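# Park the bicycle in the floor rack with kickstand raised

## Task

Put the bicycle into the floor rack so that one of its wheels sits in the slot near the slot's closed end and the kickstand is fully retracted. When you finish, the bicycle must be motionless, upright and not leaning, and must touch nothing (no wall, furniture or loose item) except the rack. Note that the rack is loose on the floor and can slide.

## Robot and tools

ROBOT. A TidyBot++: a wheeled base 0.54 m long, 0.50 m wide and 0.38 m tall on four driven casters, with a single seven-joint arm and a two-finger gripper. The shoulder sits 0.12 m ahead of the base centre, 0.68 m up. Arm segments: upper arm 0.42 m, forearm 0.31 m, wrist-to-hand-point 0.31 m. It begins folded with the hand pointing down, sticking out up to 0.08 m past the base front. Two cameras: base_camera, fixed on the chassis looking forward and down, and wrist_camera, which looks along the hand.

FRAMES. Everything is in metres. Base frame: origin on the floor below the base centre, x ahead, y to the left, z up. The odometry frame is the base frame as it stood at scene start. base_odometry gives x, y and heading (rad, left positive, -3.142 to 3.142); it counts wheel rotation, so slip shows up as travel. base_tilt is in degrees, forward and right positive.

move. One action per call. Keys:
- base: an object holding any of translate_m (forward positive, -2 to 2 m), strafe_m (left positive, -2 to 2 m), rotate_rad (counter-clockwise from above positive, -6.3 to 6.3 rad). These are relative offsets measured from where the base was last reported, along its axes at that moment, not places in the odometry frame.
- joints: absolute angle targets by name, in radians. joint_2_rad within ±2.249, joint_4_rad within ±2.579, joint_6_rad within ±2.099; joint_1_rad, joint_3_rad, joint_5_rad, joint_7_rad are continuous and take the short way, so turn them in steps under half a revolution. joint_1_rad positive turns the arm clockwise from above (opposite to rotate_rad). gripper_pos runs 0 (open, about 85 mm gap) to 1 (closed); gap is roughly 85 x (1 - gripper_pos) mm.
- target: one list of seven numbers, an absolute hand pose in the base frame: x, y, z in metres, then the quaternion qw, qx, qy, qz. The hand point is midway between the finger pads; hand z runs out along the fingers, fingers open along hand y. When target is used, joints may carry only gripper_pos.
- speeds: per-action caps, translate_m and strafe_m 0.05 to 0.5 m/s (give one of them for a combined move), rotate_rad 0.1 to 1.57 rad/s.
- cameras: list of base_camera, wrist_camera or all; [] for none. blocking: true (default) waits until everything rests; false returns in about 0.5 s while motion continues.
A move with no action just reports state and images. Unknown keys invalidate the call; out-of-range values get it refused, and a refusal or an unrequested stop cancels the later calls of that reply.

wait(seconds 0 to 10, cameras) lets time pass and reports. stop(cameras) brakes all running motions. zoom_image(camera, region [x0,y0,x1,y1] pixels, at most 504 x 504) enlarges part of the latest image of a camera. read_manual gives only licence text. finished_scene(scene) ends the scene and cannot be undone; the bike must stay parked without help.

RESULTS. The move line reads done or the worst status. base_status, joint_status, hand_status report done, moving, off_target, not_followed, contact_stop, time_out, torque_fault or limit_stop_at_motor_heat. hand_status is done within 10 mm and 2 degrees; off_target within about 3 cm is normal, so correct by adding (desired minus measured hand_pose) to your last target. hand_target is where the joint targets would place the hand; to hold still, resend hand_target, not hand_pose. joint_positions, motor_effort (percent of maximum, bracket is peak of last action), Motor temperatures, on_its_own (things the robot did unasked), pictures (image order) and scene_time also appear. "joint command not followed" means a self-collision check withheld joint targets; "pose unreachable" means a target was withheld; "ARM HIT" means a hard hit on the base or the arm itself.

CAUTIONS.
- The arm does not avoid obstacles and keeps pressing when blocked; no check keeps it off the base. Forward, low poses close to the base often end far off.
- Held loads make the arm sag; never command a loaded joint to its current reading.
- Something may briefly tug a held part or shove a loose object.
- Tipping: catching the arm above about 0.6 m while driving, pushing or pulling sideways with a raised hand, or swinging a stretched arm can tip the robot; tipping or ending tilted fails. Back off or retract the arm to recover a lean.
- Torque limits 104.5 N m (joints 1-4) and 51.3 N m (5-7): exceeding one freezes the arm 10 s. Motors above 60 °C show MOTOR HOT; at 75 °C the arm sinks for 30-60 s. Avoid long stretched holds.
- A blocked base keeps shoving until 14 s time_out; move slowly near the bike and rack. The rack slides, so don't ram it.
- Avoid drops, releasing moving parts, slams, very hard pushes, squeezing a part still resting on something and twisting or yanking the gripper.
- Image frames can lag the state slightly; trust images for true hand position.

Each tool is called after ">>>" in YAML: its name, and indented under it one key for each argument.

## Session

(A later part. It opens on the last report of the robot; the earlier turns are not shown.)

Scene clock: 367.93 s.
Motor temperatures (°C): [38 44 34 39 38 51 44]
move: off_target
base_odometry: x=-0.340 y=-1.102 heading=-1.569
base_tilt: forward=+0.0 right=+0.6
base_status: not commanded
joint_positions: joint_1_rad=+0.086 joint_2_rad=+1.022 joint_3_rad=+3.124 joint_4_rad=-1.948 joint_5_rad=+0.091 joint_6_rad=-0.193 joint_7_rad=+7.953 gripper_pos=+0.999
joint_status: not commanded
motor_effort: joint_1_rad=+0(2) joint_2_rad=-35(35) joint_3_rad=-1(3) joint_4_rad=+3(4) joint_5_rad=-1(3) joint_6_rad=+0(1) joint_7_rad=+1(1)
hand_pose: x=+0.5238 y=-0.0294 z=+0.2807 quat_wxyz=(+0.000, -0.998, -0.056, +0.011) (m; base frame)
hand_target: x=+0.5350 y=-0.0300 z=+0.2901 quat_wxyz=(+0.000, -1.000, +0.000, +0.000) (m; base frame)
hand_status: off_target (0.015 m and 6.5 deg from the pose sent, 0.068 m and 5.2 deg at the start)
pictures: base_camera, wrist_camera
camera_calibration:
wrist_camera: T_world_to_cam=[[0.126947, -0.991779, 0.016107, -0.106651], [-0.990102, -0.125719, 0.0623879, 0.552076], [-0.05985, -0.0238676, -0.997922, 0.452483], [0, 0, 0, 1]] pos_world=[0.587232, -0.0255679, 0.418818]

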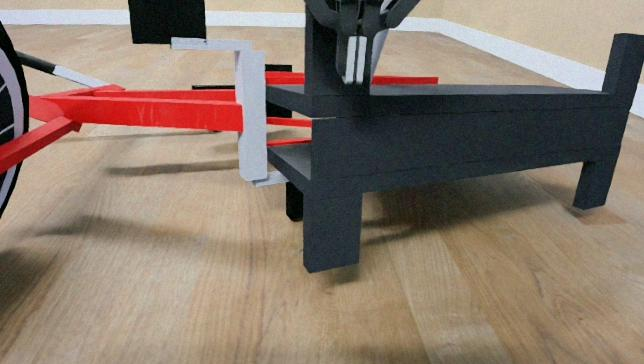

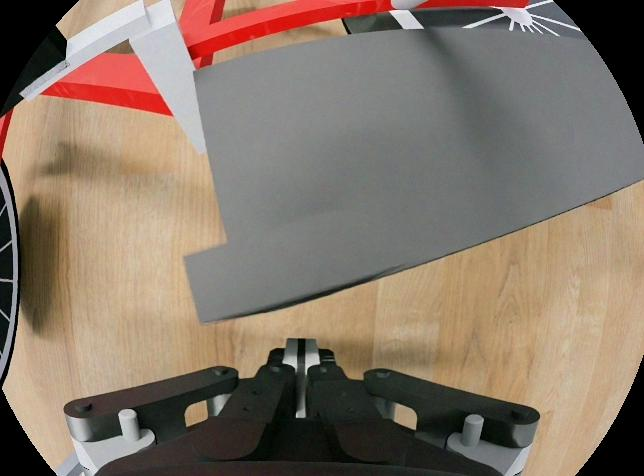

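>>> move:
  target: [0.50, -0.03, 0.45, 0, 1, 0, 0]
  cameras: []

>>> move:
  joints: {"joint_1_rad": 0.0, "joint_2_rad": 0.25, "joint_3_rad": 3.14, "joint_4_rad": -1.35, "joint_5_rad": 0.0, "joint_6_rad": -1.54, "joint_7_rad": 7.85}
  cameras: ["wrist_camera"]

>>> zoom_image:
  camera: "wrist_camera"
  region: [70, 40, 570, 380]

Scene clock: 369.63 s.
Motor temperatures (°C): [38 44 34 39 38 51 44]
move: off_target
base_odometry: x=-0.340 y=-1.102 heading=-1.569
base_tilt: forward=+0.0 right=+0.6
base_status: not commanded
joint_positions: joint_1_rad=+0.086 joint_2_rad=+0.592 joint_3_rad=+3.128 joint_4_rad=-2.044 joint_5_rad=+0.065 joint_6_rad=-0.465 joint_7_rad=+7.953 gripper_pos=+0.999
joint_status: not commanded
motor_effort: joint_1_rad=+0(1) joint_2_rad=-29(37) joint_3_rad=+0(1) joint_4_rad=+8(9) joint_5_rad=-1(2) joint_6_rad=+0(1) joint_7_rad=+1(1)
hand_pose: x=+0.5169 y=-0.0356 z=+0.4449 quat_wxyz=(-0.013, -0.999, -0.041, -0.019) (m; base frame)
hand_target: x=+0.5000 y=-0.0300 z=+0.4500 quat_wxyz=(+0.000, -1.000, +0.000, +0.000) (m; base frame)
hand_status: off_target (0.019 m and 5.4 deg from the pose sent, 0.171 m and 6.5 deg at the start)
pictures: none
No camera images: "cameras" was empty.

Scene clock: 371.97 s.
Motor temperatures (°C): [38 44 34 39 38 51 44]
move: done
base_odometry: x=-0.340 y=-1.102 heading=-1.569
base_tilt: forward=+0.0 right=+0.6
base_status: not commanded
joint_positions: joint_1_rad=+0.020 joint_2_rad=+0.268 joint_3_rad=+3.128 joint_4_rad=-1.360 joint_5_rad=+0.065 joint_6_rad=-1.494 joint_7_rad=+7.895 gripper_pos=+0.999
joint_status: all done
motor_effort: joint_1_rad=+0(1) joint_2_rad=-26(33) joint_3_rad=+0(1) joint_4_rad=+17(17) joint_5_rad=-1(2) joint_6_rad=+0(1) joint_7_rad=+1(1)
hand_pose: x=+0.5501 y=-0.0220 z=+0.7589 quat_wxyz=(-0.031, -0.999, -0.019, -0.009) (m; base frame)
hand_target: x=+0.5378 y=+0.0019 z=+0.7690 quat_wxyz=(+0.000, -1.000, +0.001, -0.001) (m; base frame)
hand_status: not commanded
pictures: wrist_camera
camera_calibration:
wrist_camera: T_world_to_cam=[[0.0524495, -0.995434, 0.0797477, -0.117712], [-0.998403, -0.0505918, 0.025141, 0.583617], [-0.0209916, -0.080939, -0.996498, 0.907711], [0, 0, 0, 1]] pos_world=[0.607913, -0.0141787, 0.899247]

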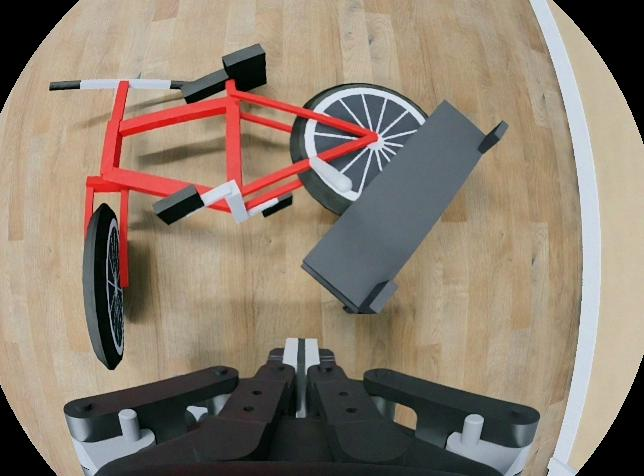

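Scaled by 1.008.

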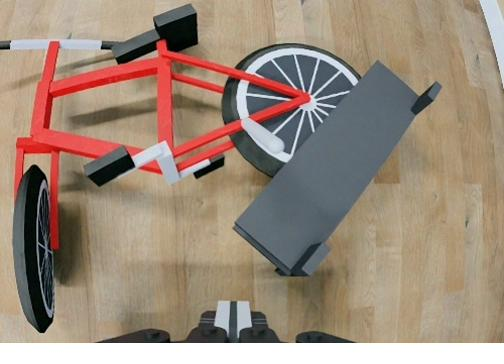

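>>> move:
  target: [0.67, -0.025, 0.52, 0, 1, 0, 0]
  cameras: []

>>> move:
  target: [0.67, -0.025, 0.37, 0, 1, 0, 0]

Scene clock: 374.27 s.
Motor temperatures (°C): [38 44 34 39 38 51 44]
move: off_target
base_odometry: x=-0.340 y=-1.102 heading=-1.569
base_tilt: forward=+0.0 right=+0.6
base_status: not commanded
joint_positions: joint_1_rad=+0.020 joint_2_rad=+0.725 joint_3_rad=+3.149 joint_4_rad=-1.372 joint_5_rad=+0.050 joint_6_rad=-1.075 joint_7_rad=+7.895 gripper_pos=+0.999
joint_status: not commanded
motor_effort: joint_1_rad=+0(1) joint_2_rad=-39(43) joint_3_rad=+0(1) joint_4_rad=+15(17) joint_5_rad=-1(2) joint_6_rad=+0(1) joint_7_rad=+1(1)
hand_pose: x=+0.6601 y=-0.0269 z=+0.5279 quat_wxyz=(-0.024, -0.999, -0.020, +0.016) (m; base frame)
hand_target: x=+0.6700 y=-0.0250 z=+0.5200 quat_wxyz=(+0.000, -1.000, +0.000, +0.000) (m; base frame)
hand_status: off_target (0.013 m and 4.0 deg from the pose sent, 0.267 m and 4.3 deg at the start)
pictures: none
No camera images: "cameras" was empty.

Scene clock: 375.83 s.
Motor temperatures (°C): [38 44 34 39 38 51 44]
move: off_target
base_odometry: x=-0.340 y=-1.102 heading=-1.569
base_tilt: forward=+0.0 right=+0.6
base_status: not commanded
joint_positions: joint_1_rad=+0.020 joint_2_rad=+0.969 joint_3_rad=+3.149 joint_4_rad=-1.460 joint_5_rad=+0.050 joint_6_rad=-0.755 joint_7_rad=+7.895 gripper_pos=+0.999
joint_status: not commanded
motor_effort: joint_1_rad=+0(0) joint_2_rad=-42(47) joint_3_rad=+0(1) joint_4_rad=+11(15) joint_5_rad=-1(2) joint_6_rad=+0(1) joint_7_rad=+1(1)
hand_pose: x=+0.6580 y=-0.0243 z=+0.3712 quat_wxyz=(-0.019, -0.999, -0.027, +0.022) (m; base frame)
hand_target: x=+0.6700 y=-0.0250 z=+0.3700 quat_wxyz=(+0.000, -1.000, +0.000, +0.000) (m; base frame)
hand_status: off_target (0.012 m and 4.5 deg from the pose sent, 0.158 m and 4.0 deg at the start)
pictures: base_camera, wrist_camera
camera_calibration:
wrist_camera: T_world_to_cam=[[0.0702167, -0.996083, 0.0537338, -0.0968243], [-0.99413, -0.0654307, 0.0861666, 0.675223], [-0.0823133, -0.0594687, -0.994831, 0.563753], [0, 0, 0, 1]] pos_world=[0.724463, -0.0187391, 0.507859]

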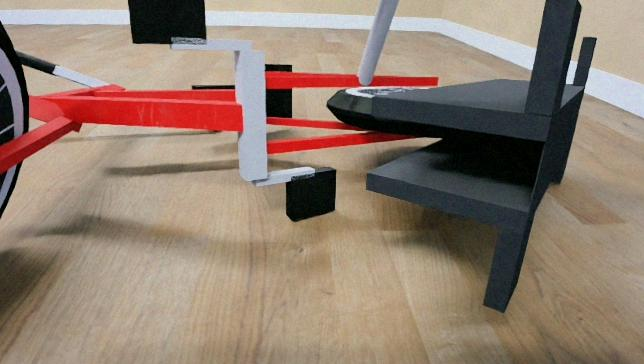

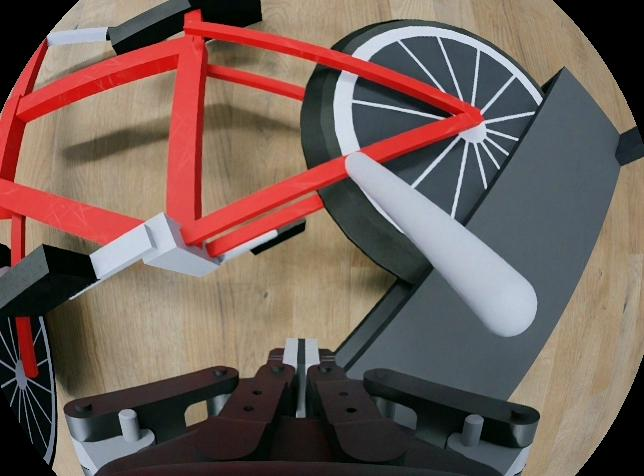

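>>> move:
  target: [0.71, -0.06, 0.37, 0, 1, 0, 0]
  cameras: []

>>> move:
  target: [0.735, -0.12, 0.36, 0, 1, 0, 0]

Scene clock: 377.23 s.
Motor temperatures (°C): [38 44 34 39 38 51 44]
move: off_target
base_odometry: x=-0.340 y=-1.102 heading=-1.569
base_tilt: forward=+0.0 right=+0.6
base_status: not commanded
joint_positions: joint_1_rad=+0.083 joint_2_rad=+1.015 joint_3_rad=+3.149 joint_4_rad=-1.285 joint_5_rad=+0.050 joint_6_rad=-0.784 joint_7_rad=+7.924 gripper_pos=+0.999
joint_status: not commanded
motor_effort: joint_1_rad=+0(1) joint_2_rad=-45(46) joint_3_rad=-1(2) joint_4_rad=+13(13) joint_5_rad=-1(2) joint_6_rad=+1(1) joint_7_rad=+1(1)
hand_pose: x=+0.7256 y=-0.0645 z=+0.3835 quat_wxyz=(-0.023, -0.999, -0.009, -0.027) (m; base frame)
hand_target: x=+0.7100 y=-0.0600 z=+0.3700 quat_wxyz=(+0.000, -1.000, +0.000, +0.000) (m; base frame)
hand_status: off_target (0.021 m and 4.2 deg from the pose sent, 0.063 m and 4.5 deg at the start)
pictures: none
No camera images: "cameras" was empty.

Scene clock: 378.37 s.
Motor temperatures (°C): [38 44 34 39 38 51 44]
move: off_target
base_odometry: x=-0.340 y=-1.102 heading=-1.569
base_tilt: forward=+0.0 right=+0.6
base_status: not commanded
joint_positions: joint_1_rad=+0.184 joint_2_rad=+1.099 joint_3_rad=+3.149 joint_4_rad=-1.119 joint_5_rad=+0.050 joint_6_rad=-0.865 joint_7_rad=+8.010 gripper_pos=+0.999
joint_status: not commanded
motor_effort: joint_1_rad=+0(3) joint_2_rad=-47(49) joint_3_rad=-1(2) joint_4_rad=+14(14) joint_5_rad=-1(2) joint_6_rad=+0(1) joint_7_rad=+1(1)
hand_pose: x=+0.7494 y=-0.1323 z=+0.3731 quat_wxyz=(-0.027, -0.999, +0.000, -0.025) (m; base frame)
hand_target: x=+0.7350 y=-0.1200 z=+0.3600 quat_wxyz=(+0.000, -1.000, +0.000, +0.000) (m; base frame)
hand_status: off_target (0.023 m and 4.2 deg from the pose sent, 0.061 m and 4.2 deg at the start)
pictures: base_camera, wrist_camera
camera_calibration:
wrist_camera: T_world_to_cam=[[0.0132601, -0.99724, 0.0730484, -0.175541], [-0.999873, -0.013871, -0.00786253, 0.805031], [0.00885409, -0.0729349, -0.997297, 0.497502], [0, 0, 0, 1]] pos_world=[0.802851, -0.127604, 0.51531]

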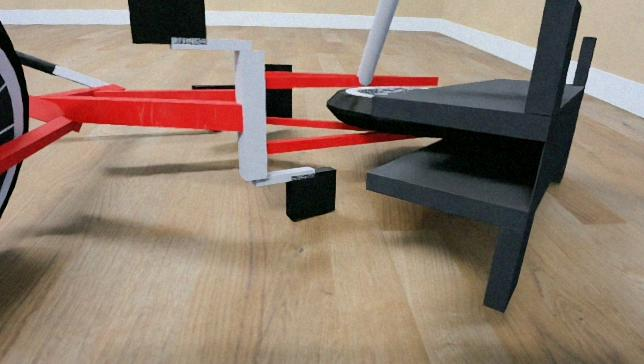

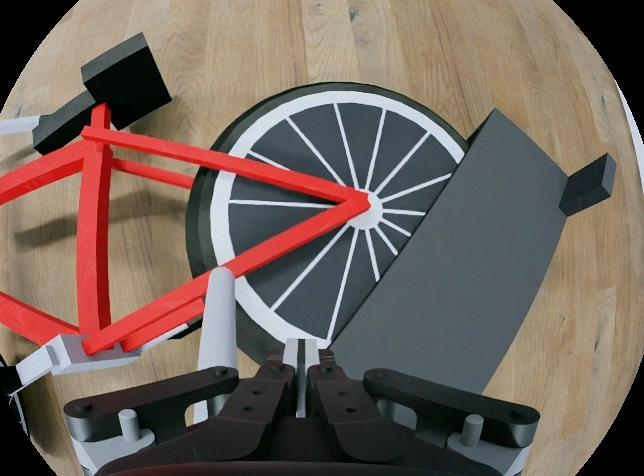

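>>> move:

Scene clock: 379.13 s.
Motor temperatures (°C): [38 44 34 39 38 51 44]
base_odometry: x=-0.340 y=-1.102 heading=-1.569
base_tilt: forward=+0.0 right=+0.6
base_status: not commanded
joint_positions: joint_1_rad=+0.184 joint_2_rad=+1.099 joint_3_rad=+3.149 joint_4_rad=-1.119 joint_5_rad=+0.050 joint_6_rad=-0.866 joint_7_rad=+8.011 gripper_pos=+0.999
joint_status: not commanded
motor_effort: joint_1_rad=+0(3) joint_2_rad=-48(49) joint_3_rad=+0(2) joint_4_rad=+14(14) joint_5_rad=-1(2) joint_6_rad=+1(1) joint_7_rad=+0(1)
hand_pose: x=+0.7492 y=-0.1322 z=+0.3731 quat_wxyz=(-0.027, -0.999, -0.001, -0.024) (m; base frame)
hand_target: x=+0.7350 y=-0.1200 z=+0.3600 quat_wxyz=(+0.000, -1.000, +0.000, +0.000) (m; base frame)
hand_status: off_target (0.023 m and 4.2 deg from the pose sent, 0.061 m and 4.2 deg at the start)
pictures: base_camera, wrist_camera
camera_calibration:
wrist_camera: T_world_to_cam=[[0.0146169, -0.997227, 0.0729659, -0.176483], [-0.999861, -0.0151615, -0.00691589, 0.804243], [0.00800299, -0.0728547, -0.99731, 0.498167], [0, 0, 0, 1]] pos_world=[0.802724, -0.127507, 0.515266]

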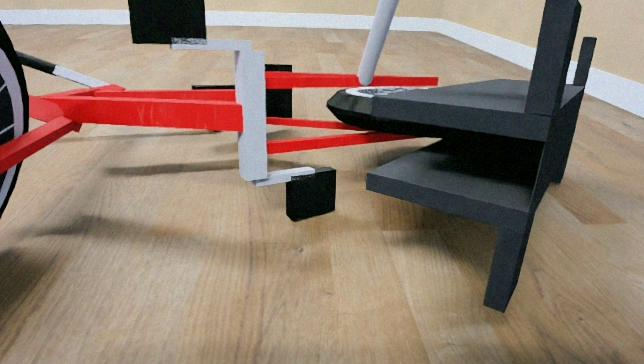

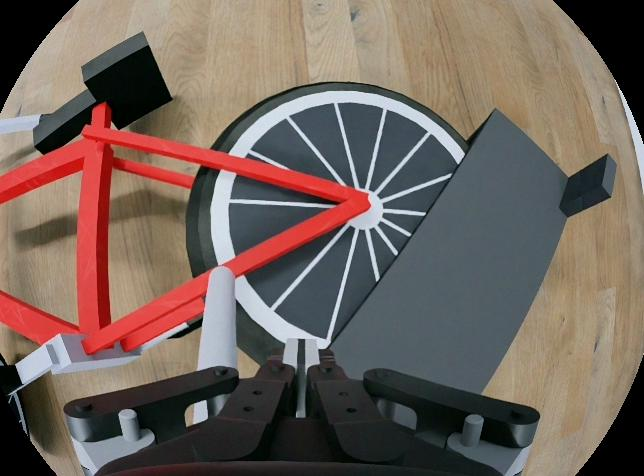

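>>> move:
  target: [0.735, -0.12, 0.46, 0, 1, 0, 0]
  cameras: []

>>> move:
  target: [0.70, -0.02, 0.46, 0, 1, 0, 0]

Scene clock: 381.00 s.
Motor temperatures (°C): [38 44 34 39 38 51 44]
move: off_target
base_odometry: x=-0.340 y=-1.102 heading=-1.569
base_tilt: forward=+0.0 right=+0.6
base_status: not commanded
joint_positions: joint_1_rad=+0.184 joint_2_rad=+0.979 joint_3_rad=+3.149 joint_4_rad=-1.078 joint_5_rad=+0.050 joint_6_rad=-1.045 joint_7_rad=+8.015 gripper_pos=+0.999
joint_status: not commanded
motor_effort: joint_1_rad=+0(0) joint_2_rad=-47(51) joint_3_rad=+0(1) joint_4_rad=+15(16) joint_5_rad=-1(2) joint_6_rad=+1(1) joint_7_rad=+1(1)
hand_pose: x=+0.7450 y=-0.1328 z=+0.4587 quat_wxyz=(-0.028, -0.999, +0.001, -0.015) (m; base frame)
hand_target: x=+0.7350 y=-0.1200 z=+0.4600 quat_wxyz=(+0.000, -1.000, +0.000, +0.000) (m; base frame)
hand_status: off_target (0.016 m and 3.6 deg from the pose sent, 0.089 m and 4.2 deg at the start)
pictures: none
No camera images: "cameras" was empty.

Scene clock: 382.27 s.
Motor temperatures (°C): [38 44 34 39 38 51 44]
move: off_target
base_odometry: x=-0.340 y=-1.102 heading=-1.569
base_tilt: forward=+0.0 right=+0.6
base_status: not commanded
joint_positions: joint_1_rad=+0.028 joint_2_rad=+0.899 joint_3_rad=+3.153 joint_4_rad=-1.291 joint_5_rad=+0.043 joint_6_rad=-1.005 joint_7_rad=+7.949 gripper_pos=+0.999
joint_status: not commanded
motor_effort: joint_1_rad=+0(3) joint_2_rad=-43(47) joint_3_rad=-1(2) joint_4_rad=+14(15) joint_5_rad=-2(3) joint_6_rad=+0(1) joint_7_rad=+1(1)
hand_pose: x=+0.6875 y=-0.0319 z=+0.4507 quat_wxyz=(-0.021, -0.999, -0.042, +0.028) (m; base frame)
hand_target: x=+0.7000 y=-0.0200 z=+0.4600 quat_wxyz=(+0.000, -1.000, +0.000, +0.000) (m; base frame)
hand_status: off_target (0.020 m and 6.2 deg from the pose sent, 0.121 m and 3.6 deg at the start)
pictures: base_camera, wrist_camera
camera_calibration:
wrist_camera: T_world_to_cam=[[0.100431, -0.993392, 0.0555515, -0.132187], [-0.990614, -0.0946341, 0.0986362, 0.68824], [-0.0927273, -0.0649362, -0.993572, 0.651195], [0, 0, 0, 1]] pos_world=[0.755439, -0.0238968, 0.586467]

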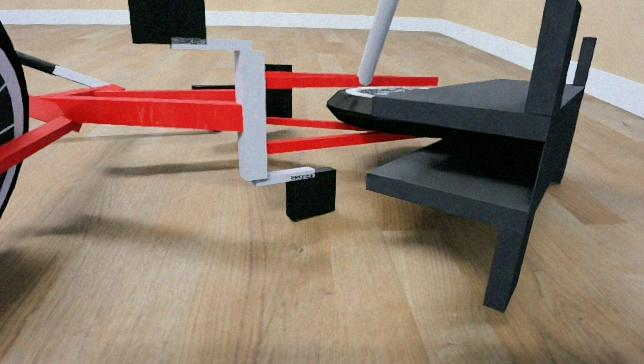

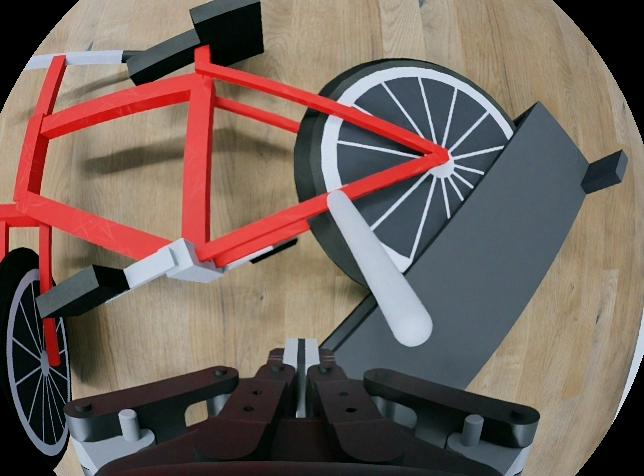

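>>> move:
  target: [0.715, -0.01, 0.37, 0, 1, 0, 0]
  cameras: ["wrist_camera"]

>>> move:
  target: [0.735, -0.08, 0.36, 0, 1, 0, 0]
  cameras: ["wrist_camera"]

>>> move:
  target: [0.75, -0.13, 0.35, 0, 1, 0, 0]

Scene clock: 383.93 s.
Motor temperatures (°C): [38 44 34 39 38 51 44]
move: off_target
base_odometry: x=-0.340 y=-1.102 heading=-1.569
base_tilt: forward=+0.0 right=+0.6
base_status: not commanded
joint_positions: joint_1_rad=+0.027 joint_2_rad=+1.040 joint_3_rad=+3.153 joint_4_rad=-1.274 joint_5_rad=+0.043 joint_6_rad=-0.876 joint_7_rad=+7.933 gripper_pos=+0.999
joint_status: not commanded
motor_effort: joint_1_rad=+0(1) joint_2_rad=-45(49) joint_3_rad=-1(1) joint_4_rad=+12(14) joint_5_rad=-1(2) joint_6_rad=-1(1) joint_7_rad=+0(1)
hand_pose: x=+0.6980 y=-0.0313 z=+0.3714 quat_wxyz=(-0.020, -0.999, -0.037, +0.025) (m; base frame)
hand_target: x=+0.7150 y=-0.0100 z=+0.3700 quat_wxyz=(+0.000, -1.000, +0.000, +0.000) (m; base frame)
hand_status: off_target (0.027 m and 5.6 deg from the pose sent, 0.088 m and 6.2 deg at the start)
pictures: wrist_camera
camera_calibration:
wrist_camera: T_world_to_cam=[[0.0906911, -0.994388, 0.0544745, -0.121087], [-0.991975, -0.0853615, 0.093271, 0.709747], [-0.0880976, -0.0624962, -0.994149, 0.570547], [0, 0, 0, 1]] pos_world=[0.765296, -0.0241656, 0.507606]

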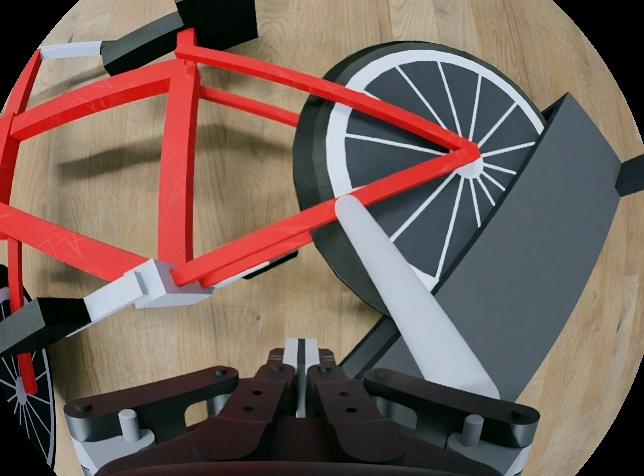

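Scene clock: 384.97 s.
Motor temperatures (°C): [38 44 34 39 38 51 44]
move: off_target
base_odometry: x=-0.340 y=-1.102 heading=-1.569
base_tilt: forward=+0.0 right=+0.6
base_status: not commanded
joint_positions: joint_1_rad=+0.124 joint_2_rad=+1.084 joint_3_rad=+3.153 joint_4_rad=-1.150 joint_5_rad=+0.043 joint_6_rad=-0.876 joint_7_rad=+7.961 gripper_pos=+0.999
joint_status: not commanded
motor_effort: joint_1_rad=+0(4) joint_2_rad=-47(48) joint_3_rad=-1(3) joint_4_rad=+13(14) joint_5_rad=+0(2) joint_6_rad=+1(1) joint_7_rad=+1(1)
hand_pose: x=+0.7418 y=-0.0934 z=+0.3741 quat_wxyz=(-0.024, -1.000, -0.002, -0.013) (m; base frame)
hand_target: x=+0.7350 y=-0.0800 z=+0.3600 quat_wxyz=(+0.000, -1.000, +0.000, +0.000) (m; base frame)
hand_status: off_target (0.021 m and 3.1 deg from the pose sent, 0.062 m and 5.6 deg at the start)
pictures: wrist_camera
camera_calibration:
wrist_camera: T_world_to_cam=[[0.0183964, -0.997701, 0.0652277, -0.137739], [-0.999723, -0.0173981, 0.0158393, 0.788694], [-0.0146681, -0.065501, -0.997745, 0.519774], [0, 0, 0, 1]] pos_world=[0.798633, -0.0896548, 0.515094]

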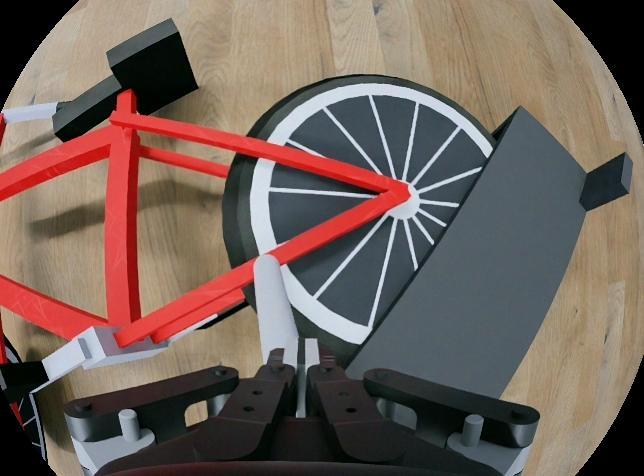

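Scene clock: 386.03 s.
Motor temperatures (°C): [38 44 34 39 38 51 44]
move: off_target
base_odometry: x=-0.340 y=-1.102 heading=-1.569
base_tilt: forward=+0.0 right=+0.6
base_status: not commanded
joint_positions: joint_1_rad=+0.193 joint_2_rad=+1.151 joint_3_rad=+3.153 joint_4_rad=-1.025 joint_5_rad=+0.043 joint_6_rad=-0.907 joint_7_rad=+8.023 gripper_pos=+0.999
joint_status: not commanded
motor_effort: joint_1_rad=+0(2) joint_2_rad=-49(50) joint_3_rad=-1(2) joint_4_rad=+14(15) joint_5_rad=-1(2) joint_6_rad=+0(1) joint_7_rad=+1(1)
hand_pose: x=+0.7645 y=-0.1421 z=+0.3635 quat_wxyz=(-0.028, -0.999, +0.001, -0.024) (m; base frame)
hand_target: x=+0.7500 y=-0.1300 z=+0.3500 quat_wxyz=(+0.000, -1.000, +0.000, +0.000) (m; base frame)
hand_status: off_target (0.023 m and 4.2 deg from the pose sent, 0.045 m and 3.1 deg at the start)
pictures: base_camera, wrist_camera
camera_calibration:
wrist_camera: T_world_to_cam=[[0.00997683, -0.997265, 0.0732326, -0.182391], [-0.999925, -0.0104742, -0.0064108, 0.819885], [0.00716032, -0.0731631, -0.997294, 0.488403], [0, 0, 0, 1]] pos_world=[0.818146, -0.137571, 0.505694]

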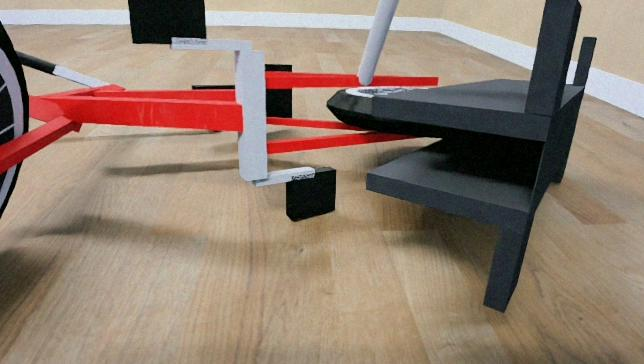

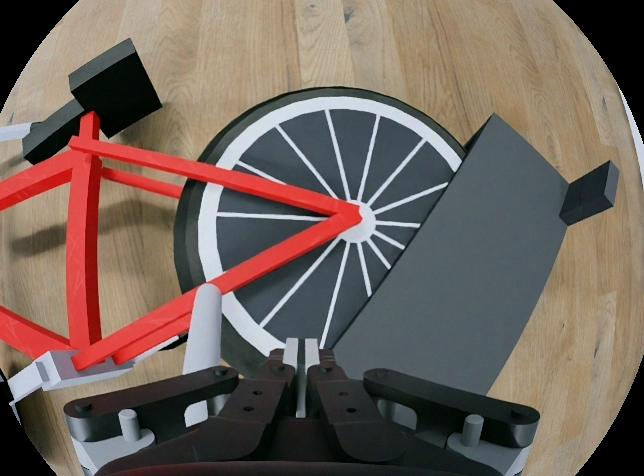

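>>> move:
  target: [0.74, -0.06, 0.38, 0, 1, 0, 0]
  cameras: []

>>> move:
  target: [0.71, 0.00, 0.36, 0, 1, 0, 0]
  cameras: []

>>> move:
  target: [0.695, -0.04, 0.35, 0, 1, 0, 0]
  cameras: ["wrist_camera"]

>>> move:
  target: [0.70, -0.08, 0.34, 0, 1, 0, 0]

Scene clock: 387.23 s.
Motor temperatures (°C): [38 44 34 39 38 51 44]
move: off_target
base_odometry: x=-0.340 y=-1.102 heading=-1.569
base_tilt: forward=+0.0 right=+0.6
base_status: not commanded
joint_positions: joint_1_rad=+0.090 joint_2_rad=+1.103 joint_3_rad=+3.154 joint_4_rad=-1.119 joint_5_rad=+0.041 joint_6_rad=-0.907 joint_7_rad=+7.996 gripper_pos=+0.999
joint_status: not commanded
motor_effort: joint_1_rad=+0(4) joint_2_rad=-47(50) joint_3_rad=+0(2) joint_4_rad=+14(14) joint_5_rad=-1(2) joint_6_rad=+0(1) joint_7_rad=+1(1)
hand_pose: x=+0.7446 y=-0.0725 z=+0.3701 quat_wxyz=(-0.023, -0.999, -0.036, -0.004) (m; base frame)
hand_target: x=+0.7400 y=-0.0600 z=+0.3800 quat_wxyz=(+0.000, -1.000, +0.000, +0.000) (m; base frame)
hand_status: off_target (0.017 m and 4.9 deg from the pose sent, 0.087 m and 4.2 deg at the start)
pictures: none
No camera images: "cameras" was empty.

Scene clock: 388.57 s.
Motor temperatures (°C): [38 44 34 39 38 51 44]
move: off_target
base_odometry: x=-0.340 y=-1.102 heading=-1.569
base_tilt: forward=+0.0 right=+0.6
base_status: not commanded
joint_positions: joint_1_rad=-0.003 joint_2_rad=+1.076 joint_3_rad=+3.154 joint_4_rad=-1.280 joint_5_rad=+0.040 joint_6_rad=-0.844 joint_7_rad=+7.918 gripper_pos=+0.999
joint_status: not commanded
motor_effort: joint_1_rad=+0(2) joint_2_rad=-45(47) joint_3_rad=-1(2) joint_4_rad=+12(14) joint_5_rad=-1(2) joint_6_rad=+0(1) joint_7_rad=+1(1)
hand_pose: x=+0.6940 y=-0.0133 z=+0.3490 quat_wxyz=(-0.019, -0.998, -0.044, +0.029) (m; base frame)
hand_target: x=+0.7100 y=+0.0000 z=+0.3600 quat_wxyz=(+0.000, -1.000, +0.000, +0.000) (m; base frame)
hand_status: off_target (0.023 m and 6.4 deg from the pose sent, 0.081 m and 4.9 deg at the start)
pictures: none
No camera images: "cameras" was empty.

Scene clock: 389.57 s.
Motor temperatures (°C): [38 44 34 39 38 51 44]
move: off_target
base_odometry: x=-0.340 y=-1.102 heading=-1.569
base_tilt: forward=+0.0 right=+0.6
base_status: not commanded
joint_positions: joint_1_rad=+0.045 joint_2_rad=+1.065 joint_3_rad=+3.150 joint_4_rad=-1.337 joint_5_rad=+0.035 joint_6_rad=-0.789 joint_7_rad=+7.921 gripper_pos=+0.999
joint_status: not commanded
motor_effort: joint_1_rad=+2(4) joint_2_rad=-44(45) joint_3_rad=+2(5) joint_4_rad=+11(12) joint_5_rad=-1(2) joint_6_rad=+0(1) joint_7_rad=+0(1)
hand_pose: x=+0.6825 y=-0.0366 z=+0.3428 quat_wxyz=(-0.014, -0.999, -0.022, +0.026) (m; base frame)
hand_target: x=+0.6950 y=-0.0400 z=+0.3500 quat_wxyz=(+0.000, -1.000, +0.000, +0.000) (m; base frame)
hand_status: off_target (0.015 m and 4.2 deg from the pose sent, 0.027 m and 6.4 deg at the start)
pictures: wrist_camera
camera_calibration:
wrist_camera: T_world_to_cam=[[0.0599914, -0.997212, 0.0443662, -0.0991216], [-0.994068, -0.0556448, 0.0934473, 0.699025], [-0.0907181, -0.049709, -0.994635, 0.542759], [0, 0, 0, 1]] pos_world=[0.750063, -0.0329682, 0.478923]

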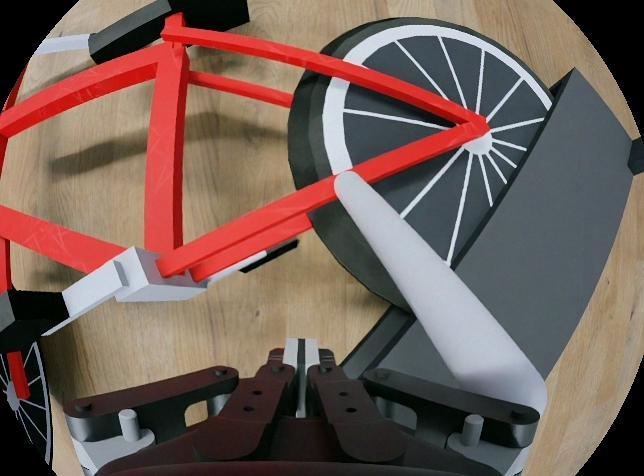

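Scene clock: 390.37 s.
Motor temperatures (°C): [38 44 34 39 38 51 44]
move: off_target
base_odometry: x=-0.340 y=-1.102 heading=-1.569
base_tilt: forward=+0.0 right=+0.6
base_status: not commanded
joint_positions: joint_1_rad=+0.075 joint_2_rad=+1.065 joint_3_rad=+3.123 joint_4_rad=-1.327 joint_5_rad=+0.025 joint_6_rad=-0.789 joint_7_rad=+7.953 gripper_pos=+0.999
joint_status: not commanded
motor_effort: joint_1_rad=+7(8) joint_2_rad=-41(44) joint_3_rad=+6(6) joint_4_rad=+13(14) joint_5_rad=+3(4) joint_6_rad=+2(4) joint_7_rad=+1(1)
hand_pose: x=+0.6878 y=-0.0364 z=+0.3450 quat_wxyz=(+0.001, -0.999, -0.026, +0.020) (m; base frame)
hand_target: x=+0.7000 y=-0.0800 z=+0.3400 quat_wxyz=(+0.000, -1.000, +0.000, +0.000) (m; base frame)
hand_status: off_target (0.046 m and 3.7 deg from the pose sent, 0.047 m and 4.2 deg at the start)
pictures: base_camera, wrist_camera
camera_calibration:
wrist_camera: T_world_to_cam=[[0.0668426, -0.997664, 0.0140976, -0.0935947], [-0.994631, -0.0655075, 0.080109, 0.708737], [-0.0789984, -0.0193767, -0.996686, 0.5392], [0, 0, 0, 1]] pos_world=[0.753784, -0.0365006, 0.481956]

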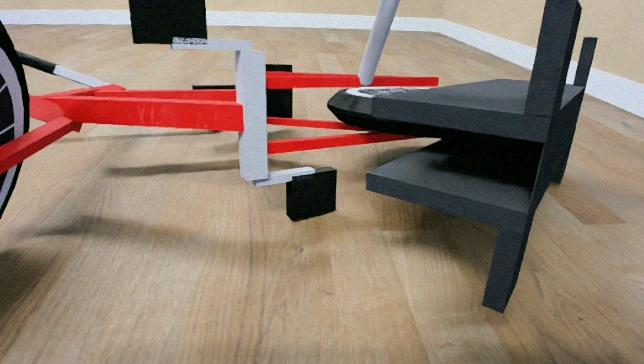

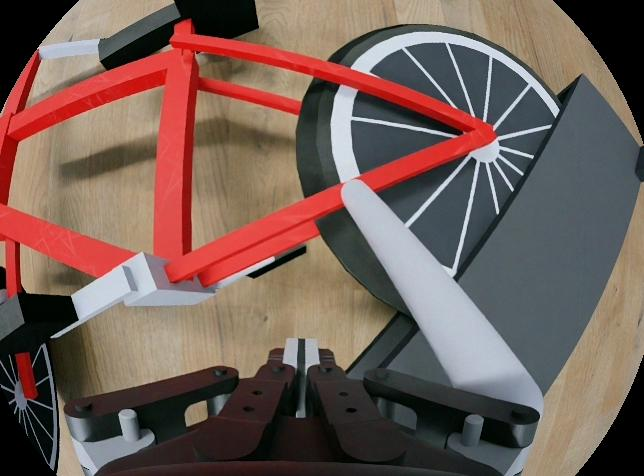

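>>> move:
  target: [0.715, -0.12, 0.335, 0, 1, 0, 0]
  cameras: ["wrist_camera"]

>>> move:
  target: [0.73, -0.17, 0.33, 0, 1, 0, 0]

Scene clock: 391.87 s.
Motor temperatures (°C): [38 44 34 39 38 51 44]
move: off_target
base_odometry: x=-0.340 y=-1.102 heading=-1.569
base_tilt: forward=+0.0 right=+0.6
base_status: not commanded
joint_positions: joint_1_rad=+0.193 joint_2_rad=+1.105 joint_3_rad=+3.143 joint_4_rad=-1.199 joint_5_rad=+0.012 joint_6_rad=-0.798 joint_7_rad=+8.014 gripper_pos=+0.999
joint_status: not commanded
motor_effort: joint_1_rad=+0(11) joint_2_rad=-46(48) joint_3_rad=-1(12) joint_4_rad=+12(15) joint_5_rad=-2(9) joint_6_rad=+0(4) joint_7_rad=+1(2)
hand_pose: x=+0.7291 y=-0.1210 z=+0.3494 quat_wxyz=(-0.008, -1.000, +0.012, -0.019) (m; base frame)
hand_target: x=+0.7150 y=-0.1200 z=+0.3350 quat_wxyz=(+0.000, -1.000, +0.000, +0.000) (m; base frame)
hand_status: off_target (0.020 m and 2.7 deg from the pose sent, 0.088 m and 3.7 deg at the start)
pictures: wrist_camera
camera_calibration:
wrist_camera: T_world_to_cam=[[-0.0102808, -0.999357, 0.0343525, -0.131924], [-0.999939, 0.0104164, 0.00376899, 0.783649], [-0.00412439, -0.0343116, -0.999403, 0.489732], [0, 0, 0, 1]] pos_world=[0.784264, -0.123199, 0.491018]

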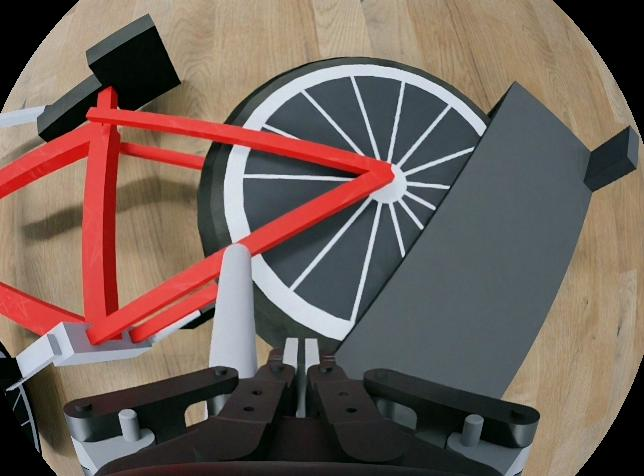

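Scene clock: 392.93 s.
Motor temperatures (°C): [38 45 34 39 38 51 44]
move: off_target
base_odometry: x=-0.340 y=-1.102 heading=-1.569
base_tilt: forward=+0.0 right=+0.6
base_status: not commanded
joint_positions: joint_1_rad=+0.264 joint_2_rad=+1.162 joint_3_rad=+3.143 joint_4_rad=-1.076 joint_5_rad=+0.012 joint_6_rad=-0.845 joint_7_rad=+8.085 gripper_pos=+0.999
joint_status: not commanded
motor_effort: joint_1_rad=+0(2) joint_2_rad=-49(49) joint_3_rad=-1(2) joint_4_rad=+14(14) joint_5_rad=-1(2) joint_6_rad=+1(1) joint_7_rad=+0(1)
hand_pose: x=+0.7472 y=-0.1721 z=+0.3439 quat_wxyz=(-0.012, -0.999, +0.013, -0.027) (m; base frame)
hand_target: x=+0.7300 y=-0.1700 z=+0.3300 quat_wxyz=(+0.000, -1.000, +0.000, +0.000) (m; base frame)
hand_status: off_target (0.022 m and 3.7 deg from the pose sent, 0.053 m and 2.7 deg at the start)
pictures: base_camera, wrist_camera
camera_calibration:
wrist_camera: T_world_to_cam=[[-0.0119721, -0.999039, 0.0421581, -0.183946], [-0.999844, 0.0114136, -0.0134645, 0.808344], [0.0129704, -0.0423128, -0.99902, 0.468353], [0, 0, 0, 1]] pos_world=[0.799941, -0.173178, 0.486532]

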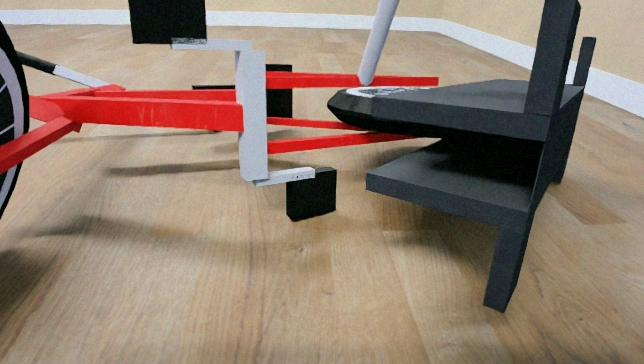

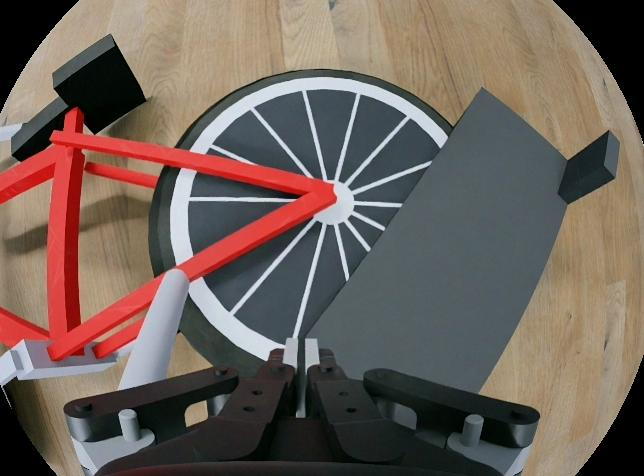

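>>> move:
  target: [0.73, -0.14, 0.47, 0, 1, 0, 0]
  cameras: []

>>> move:
  target: [0.70, -0.01, 0.47, 0, 0.7071, 0.7071, 0]
  cameras: ["wrist_camera"]

>>> move:
  target: [0.70, -0.02, 0.36, 0, 0.7071, 0.7071, 0]

Scene clock: 395.07 s.
Motor temperatures (°C): [38 45 34 40 38 51 44]
move: off_target
base_odometry: x=-0.340 y=-1.102 heading=-1.569
base_tilt: forward=+0.0 right=+0.6
base_status: not commanded
joint_positions: joint_1_rad=+0.234 joint_2_rad=+0.961 joint_3_rad=+3.145 joint_4_rad=-1.070 joint_5_rad=+0.012 joint_6_rad=-1.062 joint_7_rad=+8.086 gripper_pos=+0.999
joint_status: not commanded
motor_effort: joint_1_rad=+0(1) joint_2_rad=-46(53) joint_3_rad=-1(1) joint_4_rad=+16(16) joint_5_rad=-2(2) joint_6_rad=+0(1) joint_7_rad=+1(1)
hand_pose: x=+0.7423 y=-0.1524 z=+0.4722 quat_wxyz=(-0.012, -1.000, -0.001, -0.022) (m; base frame)
hand_target: x=+0.7300 y=-0.1400 z=+0.4700 quat_wxyz=(+0.000, -1.000, +0.000, +0.000) (m; base frame)
hand_status: off_target (0.018 m and 2.9 deg from the pose sent, 0.131 m and 3.7 deg at the start)
pictures: none
No camera images: "cameras" was empty.

Scene clock: 397.07 s.
Motor temperatures (°C): [38 45 34 39 38 51 44]
move: off_target
base_odometry: x=-0.340 y=-1.102 heading=-1.569
base_tilt: forward=+0.0 right=+0.6
base_status: not commanded
joint_positions: joint_1_rad=+0.184 joint_2_rad=+0.912 joint_3_rad=+2.853 joint_4_rad=-1.275 joint_5_rad=+0.205 joint_6_rad=-1.047 joint_7_rad=+9.207 gripper_pos=+0.999
joint_status: not commanded
motor_effort: joint_1_rad=+0(2) joint_2_rad=-43(47) joint_3_rad=-4(5) joint_4_rad=+14(15) joint_5_rad=-3(3) joint_6_rad=-1(1) joint_7_rad=+0(1)
hand_pose: x=+0.6855 y=-0.0061 z=+0.4603 quat_wxyz=(+0.039, -0.743, -0.668, +0.006) (m; base frame)
hand_target: x=+0.7000 y=-0.0100 z=+0.4700 quat_wxyz=(+0.000, -0.707, -0.707, +0.000) (m; base frame)
hand_status: off_target (0.018 m and 7.5 deg from the pose sent, 0.149 m and 89.9 deg at the start)
pictures: wrist_camera
camera_calibration:
wrist_camera: T_world_to_cam=[[0.994811, -0.0900043, -0.0474285, -0.667095], [-0.090211, -0.99592, -0.00223138, 0.111455], [-0.0470341, 0.00649838, -0.998872, 0.633808], [0, 0, 0, 1]] pos_world=[0.703499, 0.0468398, 0.601702]

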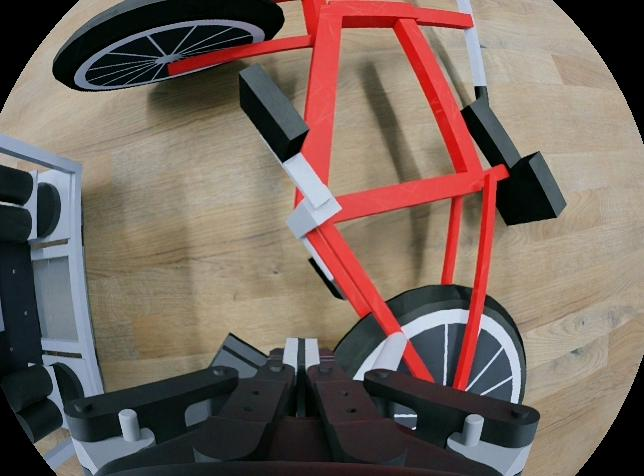

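Scene clock: 398.50 s.
Motor temperatures (°C): [38 45 34 39 38 51 44]
move: off_target
base_odometry: x=-0.340 y=-1.102 heading=-1.569
base_tilt: forward=+0.0 right=+0.6
base_status: not commanded
joint_positions: joint_1_rad=+0.184 joint_2_rad=+1.063 joint_3_rad=+2.853 joint_4_rad=-1.320 joint_5_rad=+0.299 joint_6_rad=-0.851 joint_7_rad=+9.208 gripper_pos=+0.999
joint_status: not commanded
motor_effort: joint_1_rad=+0(0) joint_2_rad=-44(48) joint_3_rad=-6(6) joint_4_rad=+11(14) joint_5_rad=-1(3) joint_6_rad=-1(1) joint_7_rad=+1(1)
hand_pose: x=+0.6859 y=-0.0101 z=+0.3616 quat_wxyz=(+0.028, -0.723, -0.690, +0.007) (m; base frame)
hand_target: x=+0.7000 y=-0.0200 z=+0.3600 quat_wxyz=(+0.000, -0.707, -0.707, +0.000) (m; base frame)
hand_status: off_target (0.017 m and 4.2 deg from the pose sent, 0.102 m and 7.5 deg at the start)
pictures: base_camera, wrist_camera
camera_calibration:
wrist_camera: T_world_to_cam=[[0.999, -0.0304059, -0.0327909, -0.680092], [-0.030007, -0.99947, 0.0125898, 0.0605079], [-0.0331564, -0.0115933, -0.999383, 0.525687], [0, 0, 0, 1]] pos_world=[0.698657, 0.0458915, 0.5023]

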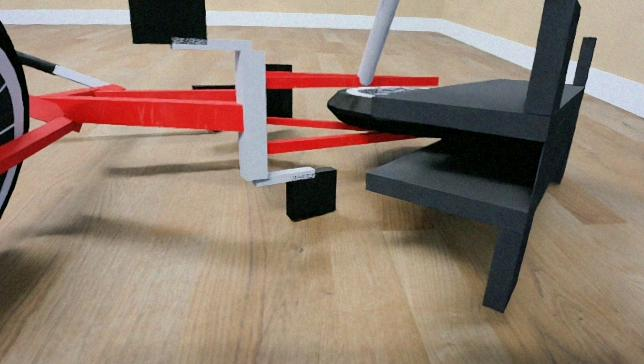

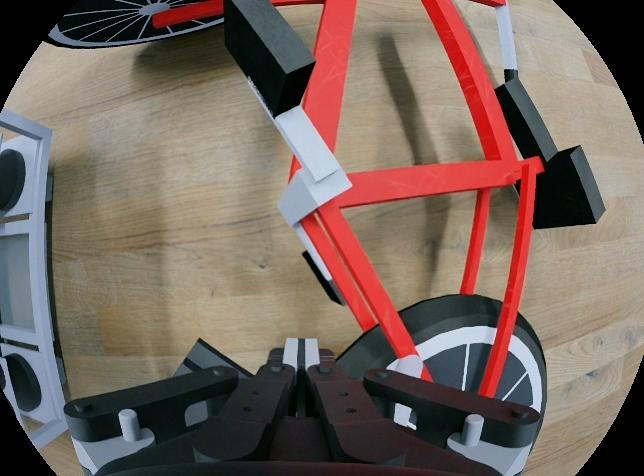

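>>> move:
  target: [0.72, -0.07, 0.365, 0, 0.7071, 0.7071, 0]
  cameras: ["wrist_camera"]

>>> move:
  target: [0.74, -0.12, 0.36, 0, 0.7071, 0.7071, 0]

Scene clock: 399.60 s.
Motor temperatures (°C): [38 45 34 39 38 51 44]
move: off_target
base_odometry: x=-0.340 y=-1.102 heading=-1.569
base_tilt: forward=+0.0 right=+0.6
base_status: not commanded
joint_positions: joint_1_rad=+0.252 joint_2_rad=+1.074 joint_3_rad=+2.853 joint_4_rad=-1.218 joint_5_rad=+0.299 joint_6_rad=-0.853 joint_7_rad=+9.281 gripper_pos=+0.999
joint_status: not commanded
motor_effort: joint_1_rad=+0(3) joint_2_rad=-46(46) joint_3_rad=-5(6) joint_4_rad=+13(13) joint_5_rad=-2(3) joint_6_rad=+0(1) joint_7_rad=+1(1)
hand_pose: x=+0.7318 y=-0.0591 z=+0.3779 quat_wxyz=(-0.004, -0.729, -0.684, -0.023) (m; base frame)
hand_target: x=+0.7200 y=-0.0700 z=+0.3650 quat_wxyz=(+0.000, -0.707, -0.707, +0.000) (m; base frame)
hand_status: off_target (0.021 m and 4.5 deg from the pose sent, 0.069 m and 4.2 deg at the start)
pictures: wrist_camera
camera_calibration:
wrist_camera: T_world_to_cam=[[0.997237, -0.0492926, 0.0555763, -0.760159], [-0.0501578, -0.998639, 0.0142798, 0.0269036], [0.0547968, -0.0170279, -0.998352, 0.47793], [0, 0, 0, 1]] pos_world=[0.733219, -0.0024651, 0.519005]

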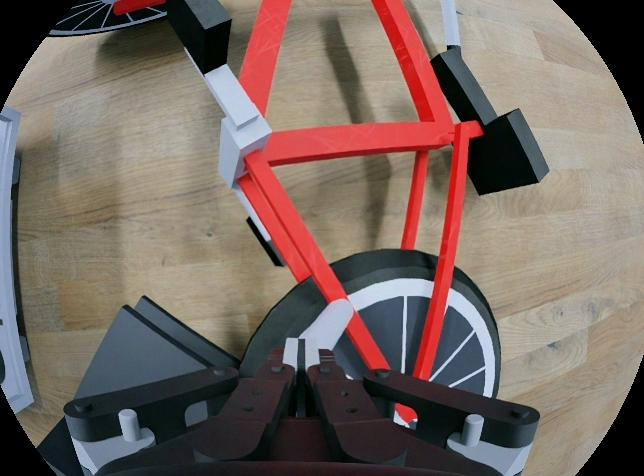

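Scene clock: 400.67 s.
Motor temperatures (°C): [38 45 34 39 38 51 44]
move: off_target
base_odometry: x=-0.340 y=-1.102 heading=-1.569
base_tilt: forward=+0.0 right=+0.6
base_status: not commanded
joint_positions: joint_1_rad=+0.302 joint_2_rad=+1.131 joint_3_rad=+2.855 joint_4_rad=-1.084 joint_5_rad=+0.299 joint_6_rad=-0.904 joint_7_rad=+9.392 gripper_pos=+0.999
joint_status: not commanded
motor_effort: joint_1_rad=+0(2) joint_2_rad=-48(48) joint_3_rad=-5(6) joint_4_rad=+13(14) joint_5_rad=-2(2) joint_6_rad=+0(1) joint_7_rad=+1(1)
hand_pose: x=+0.7598 y=-0.1062 z=+0.3754 quat_wxyz=(-0.017, -0.720, -0.694, -0.028) (m; base frame)
hand_target: x=+0.7400 y=-0.1200 z=+0.3600 quat_wxyz=(+0.000, -0.707, -0.707, +0.000) (m; base frame)
hand_status: off_target (0.029 m and 4.3 deg from the pose sent, 0.064 m and 4.5 deg at the start)
pictures: base_camera, wrist_camera
camera_calibration:
wrist_camera: T_world_to_cam=[[0.996482, -0.0222581, 0.0808006, -0.796248], [-0.0244549, -0.999355, 0.0263005, -0.0427686], [0.0801631, -0.0281839, -0.996383, 0.451897], [0, 0, 0, 1]] pos_world=[0.756176, -0.0477278, 0.515725]

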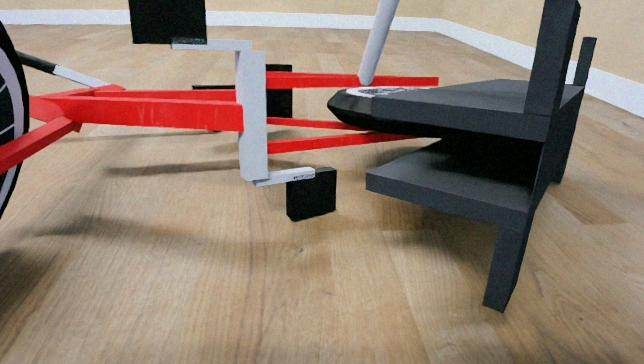

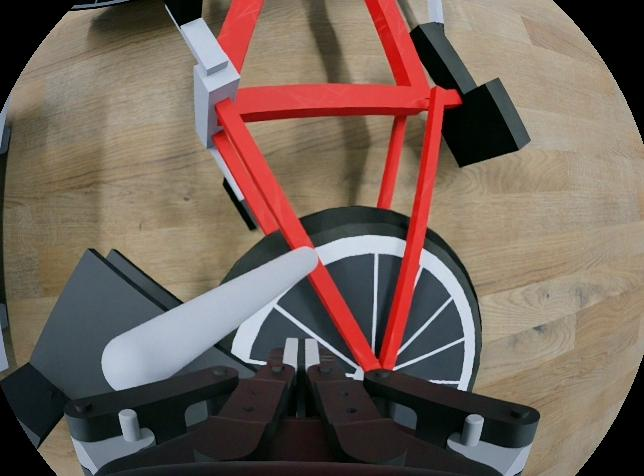

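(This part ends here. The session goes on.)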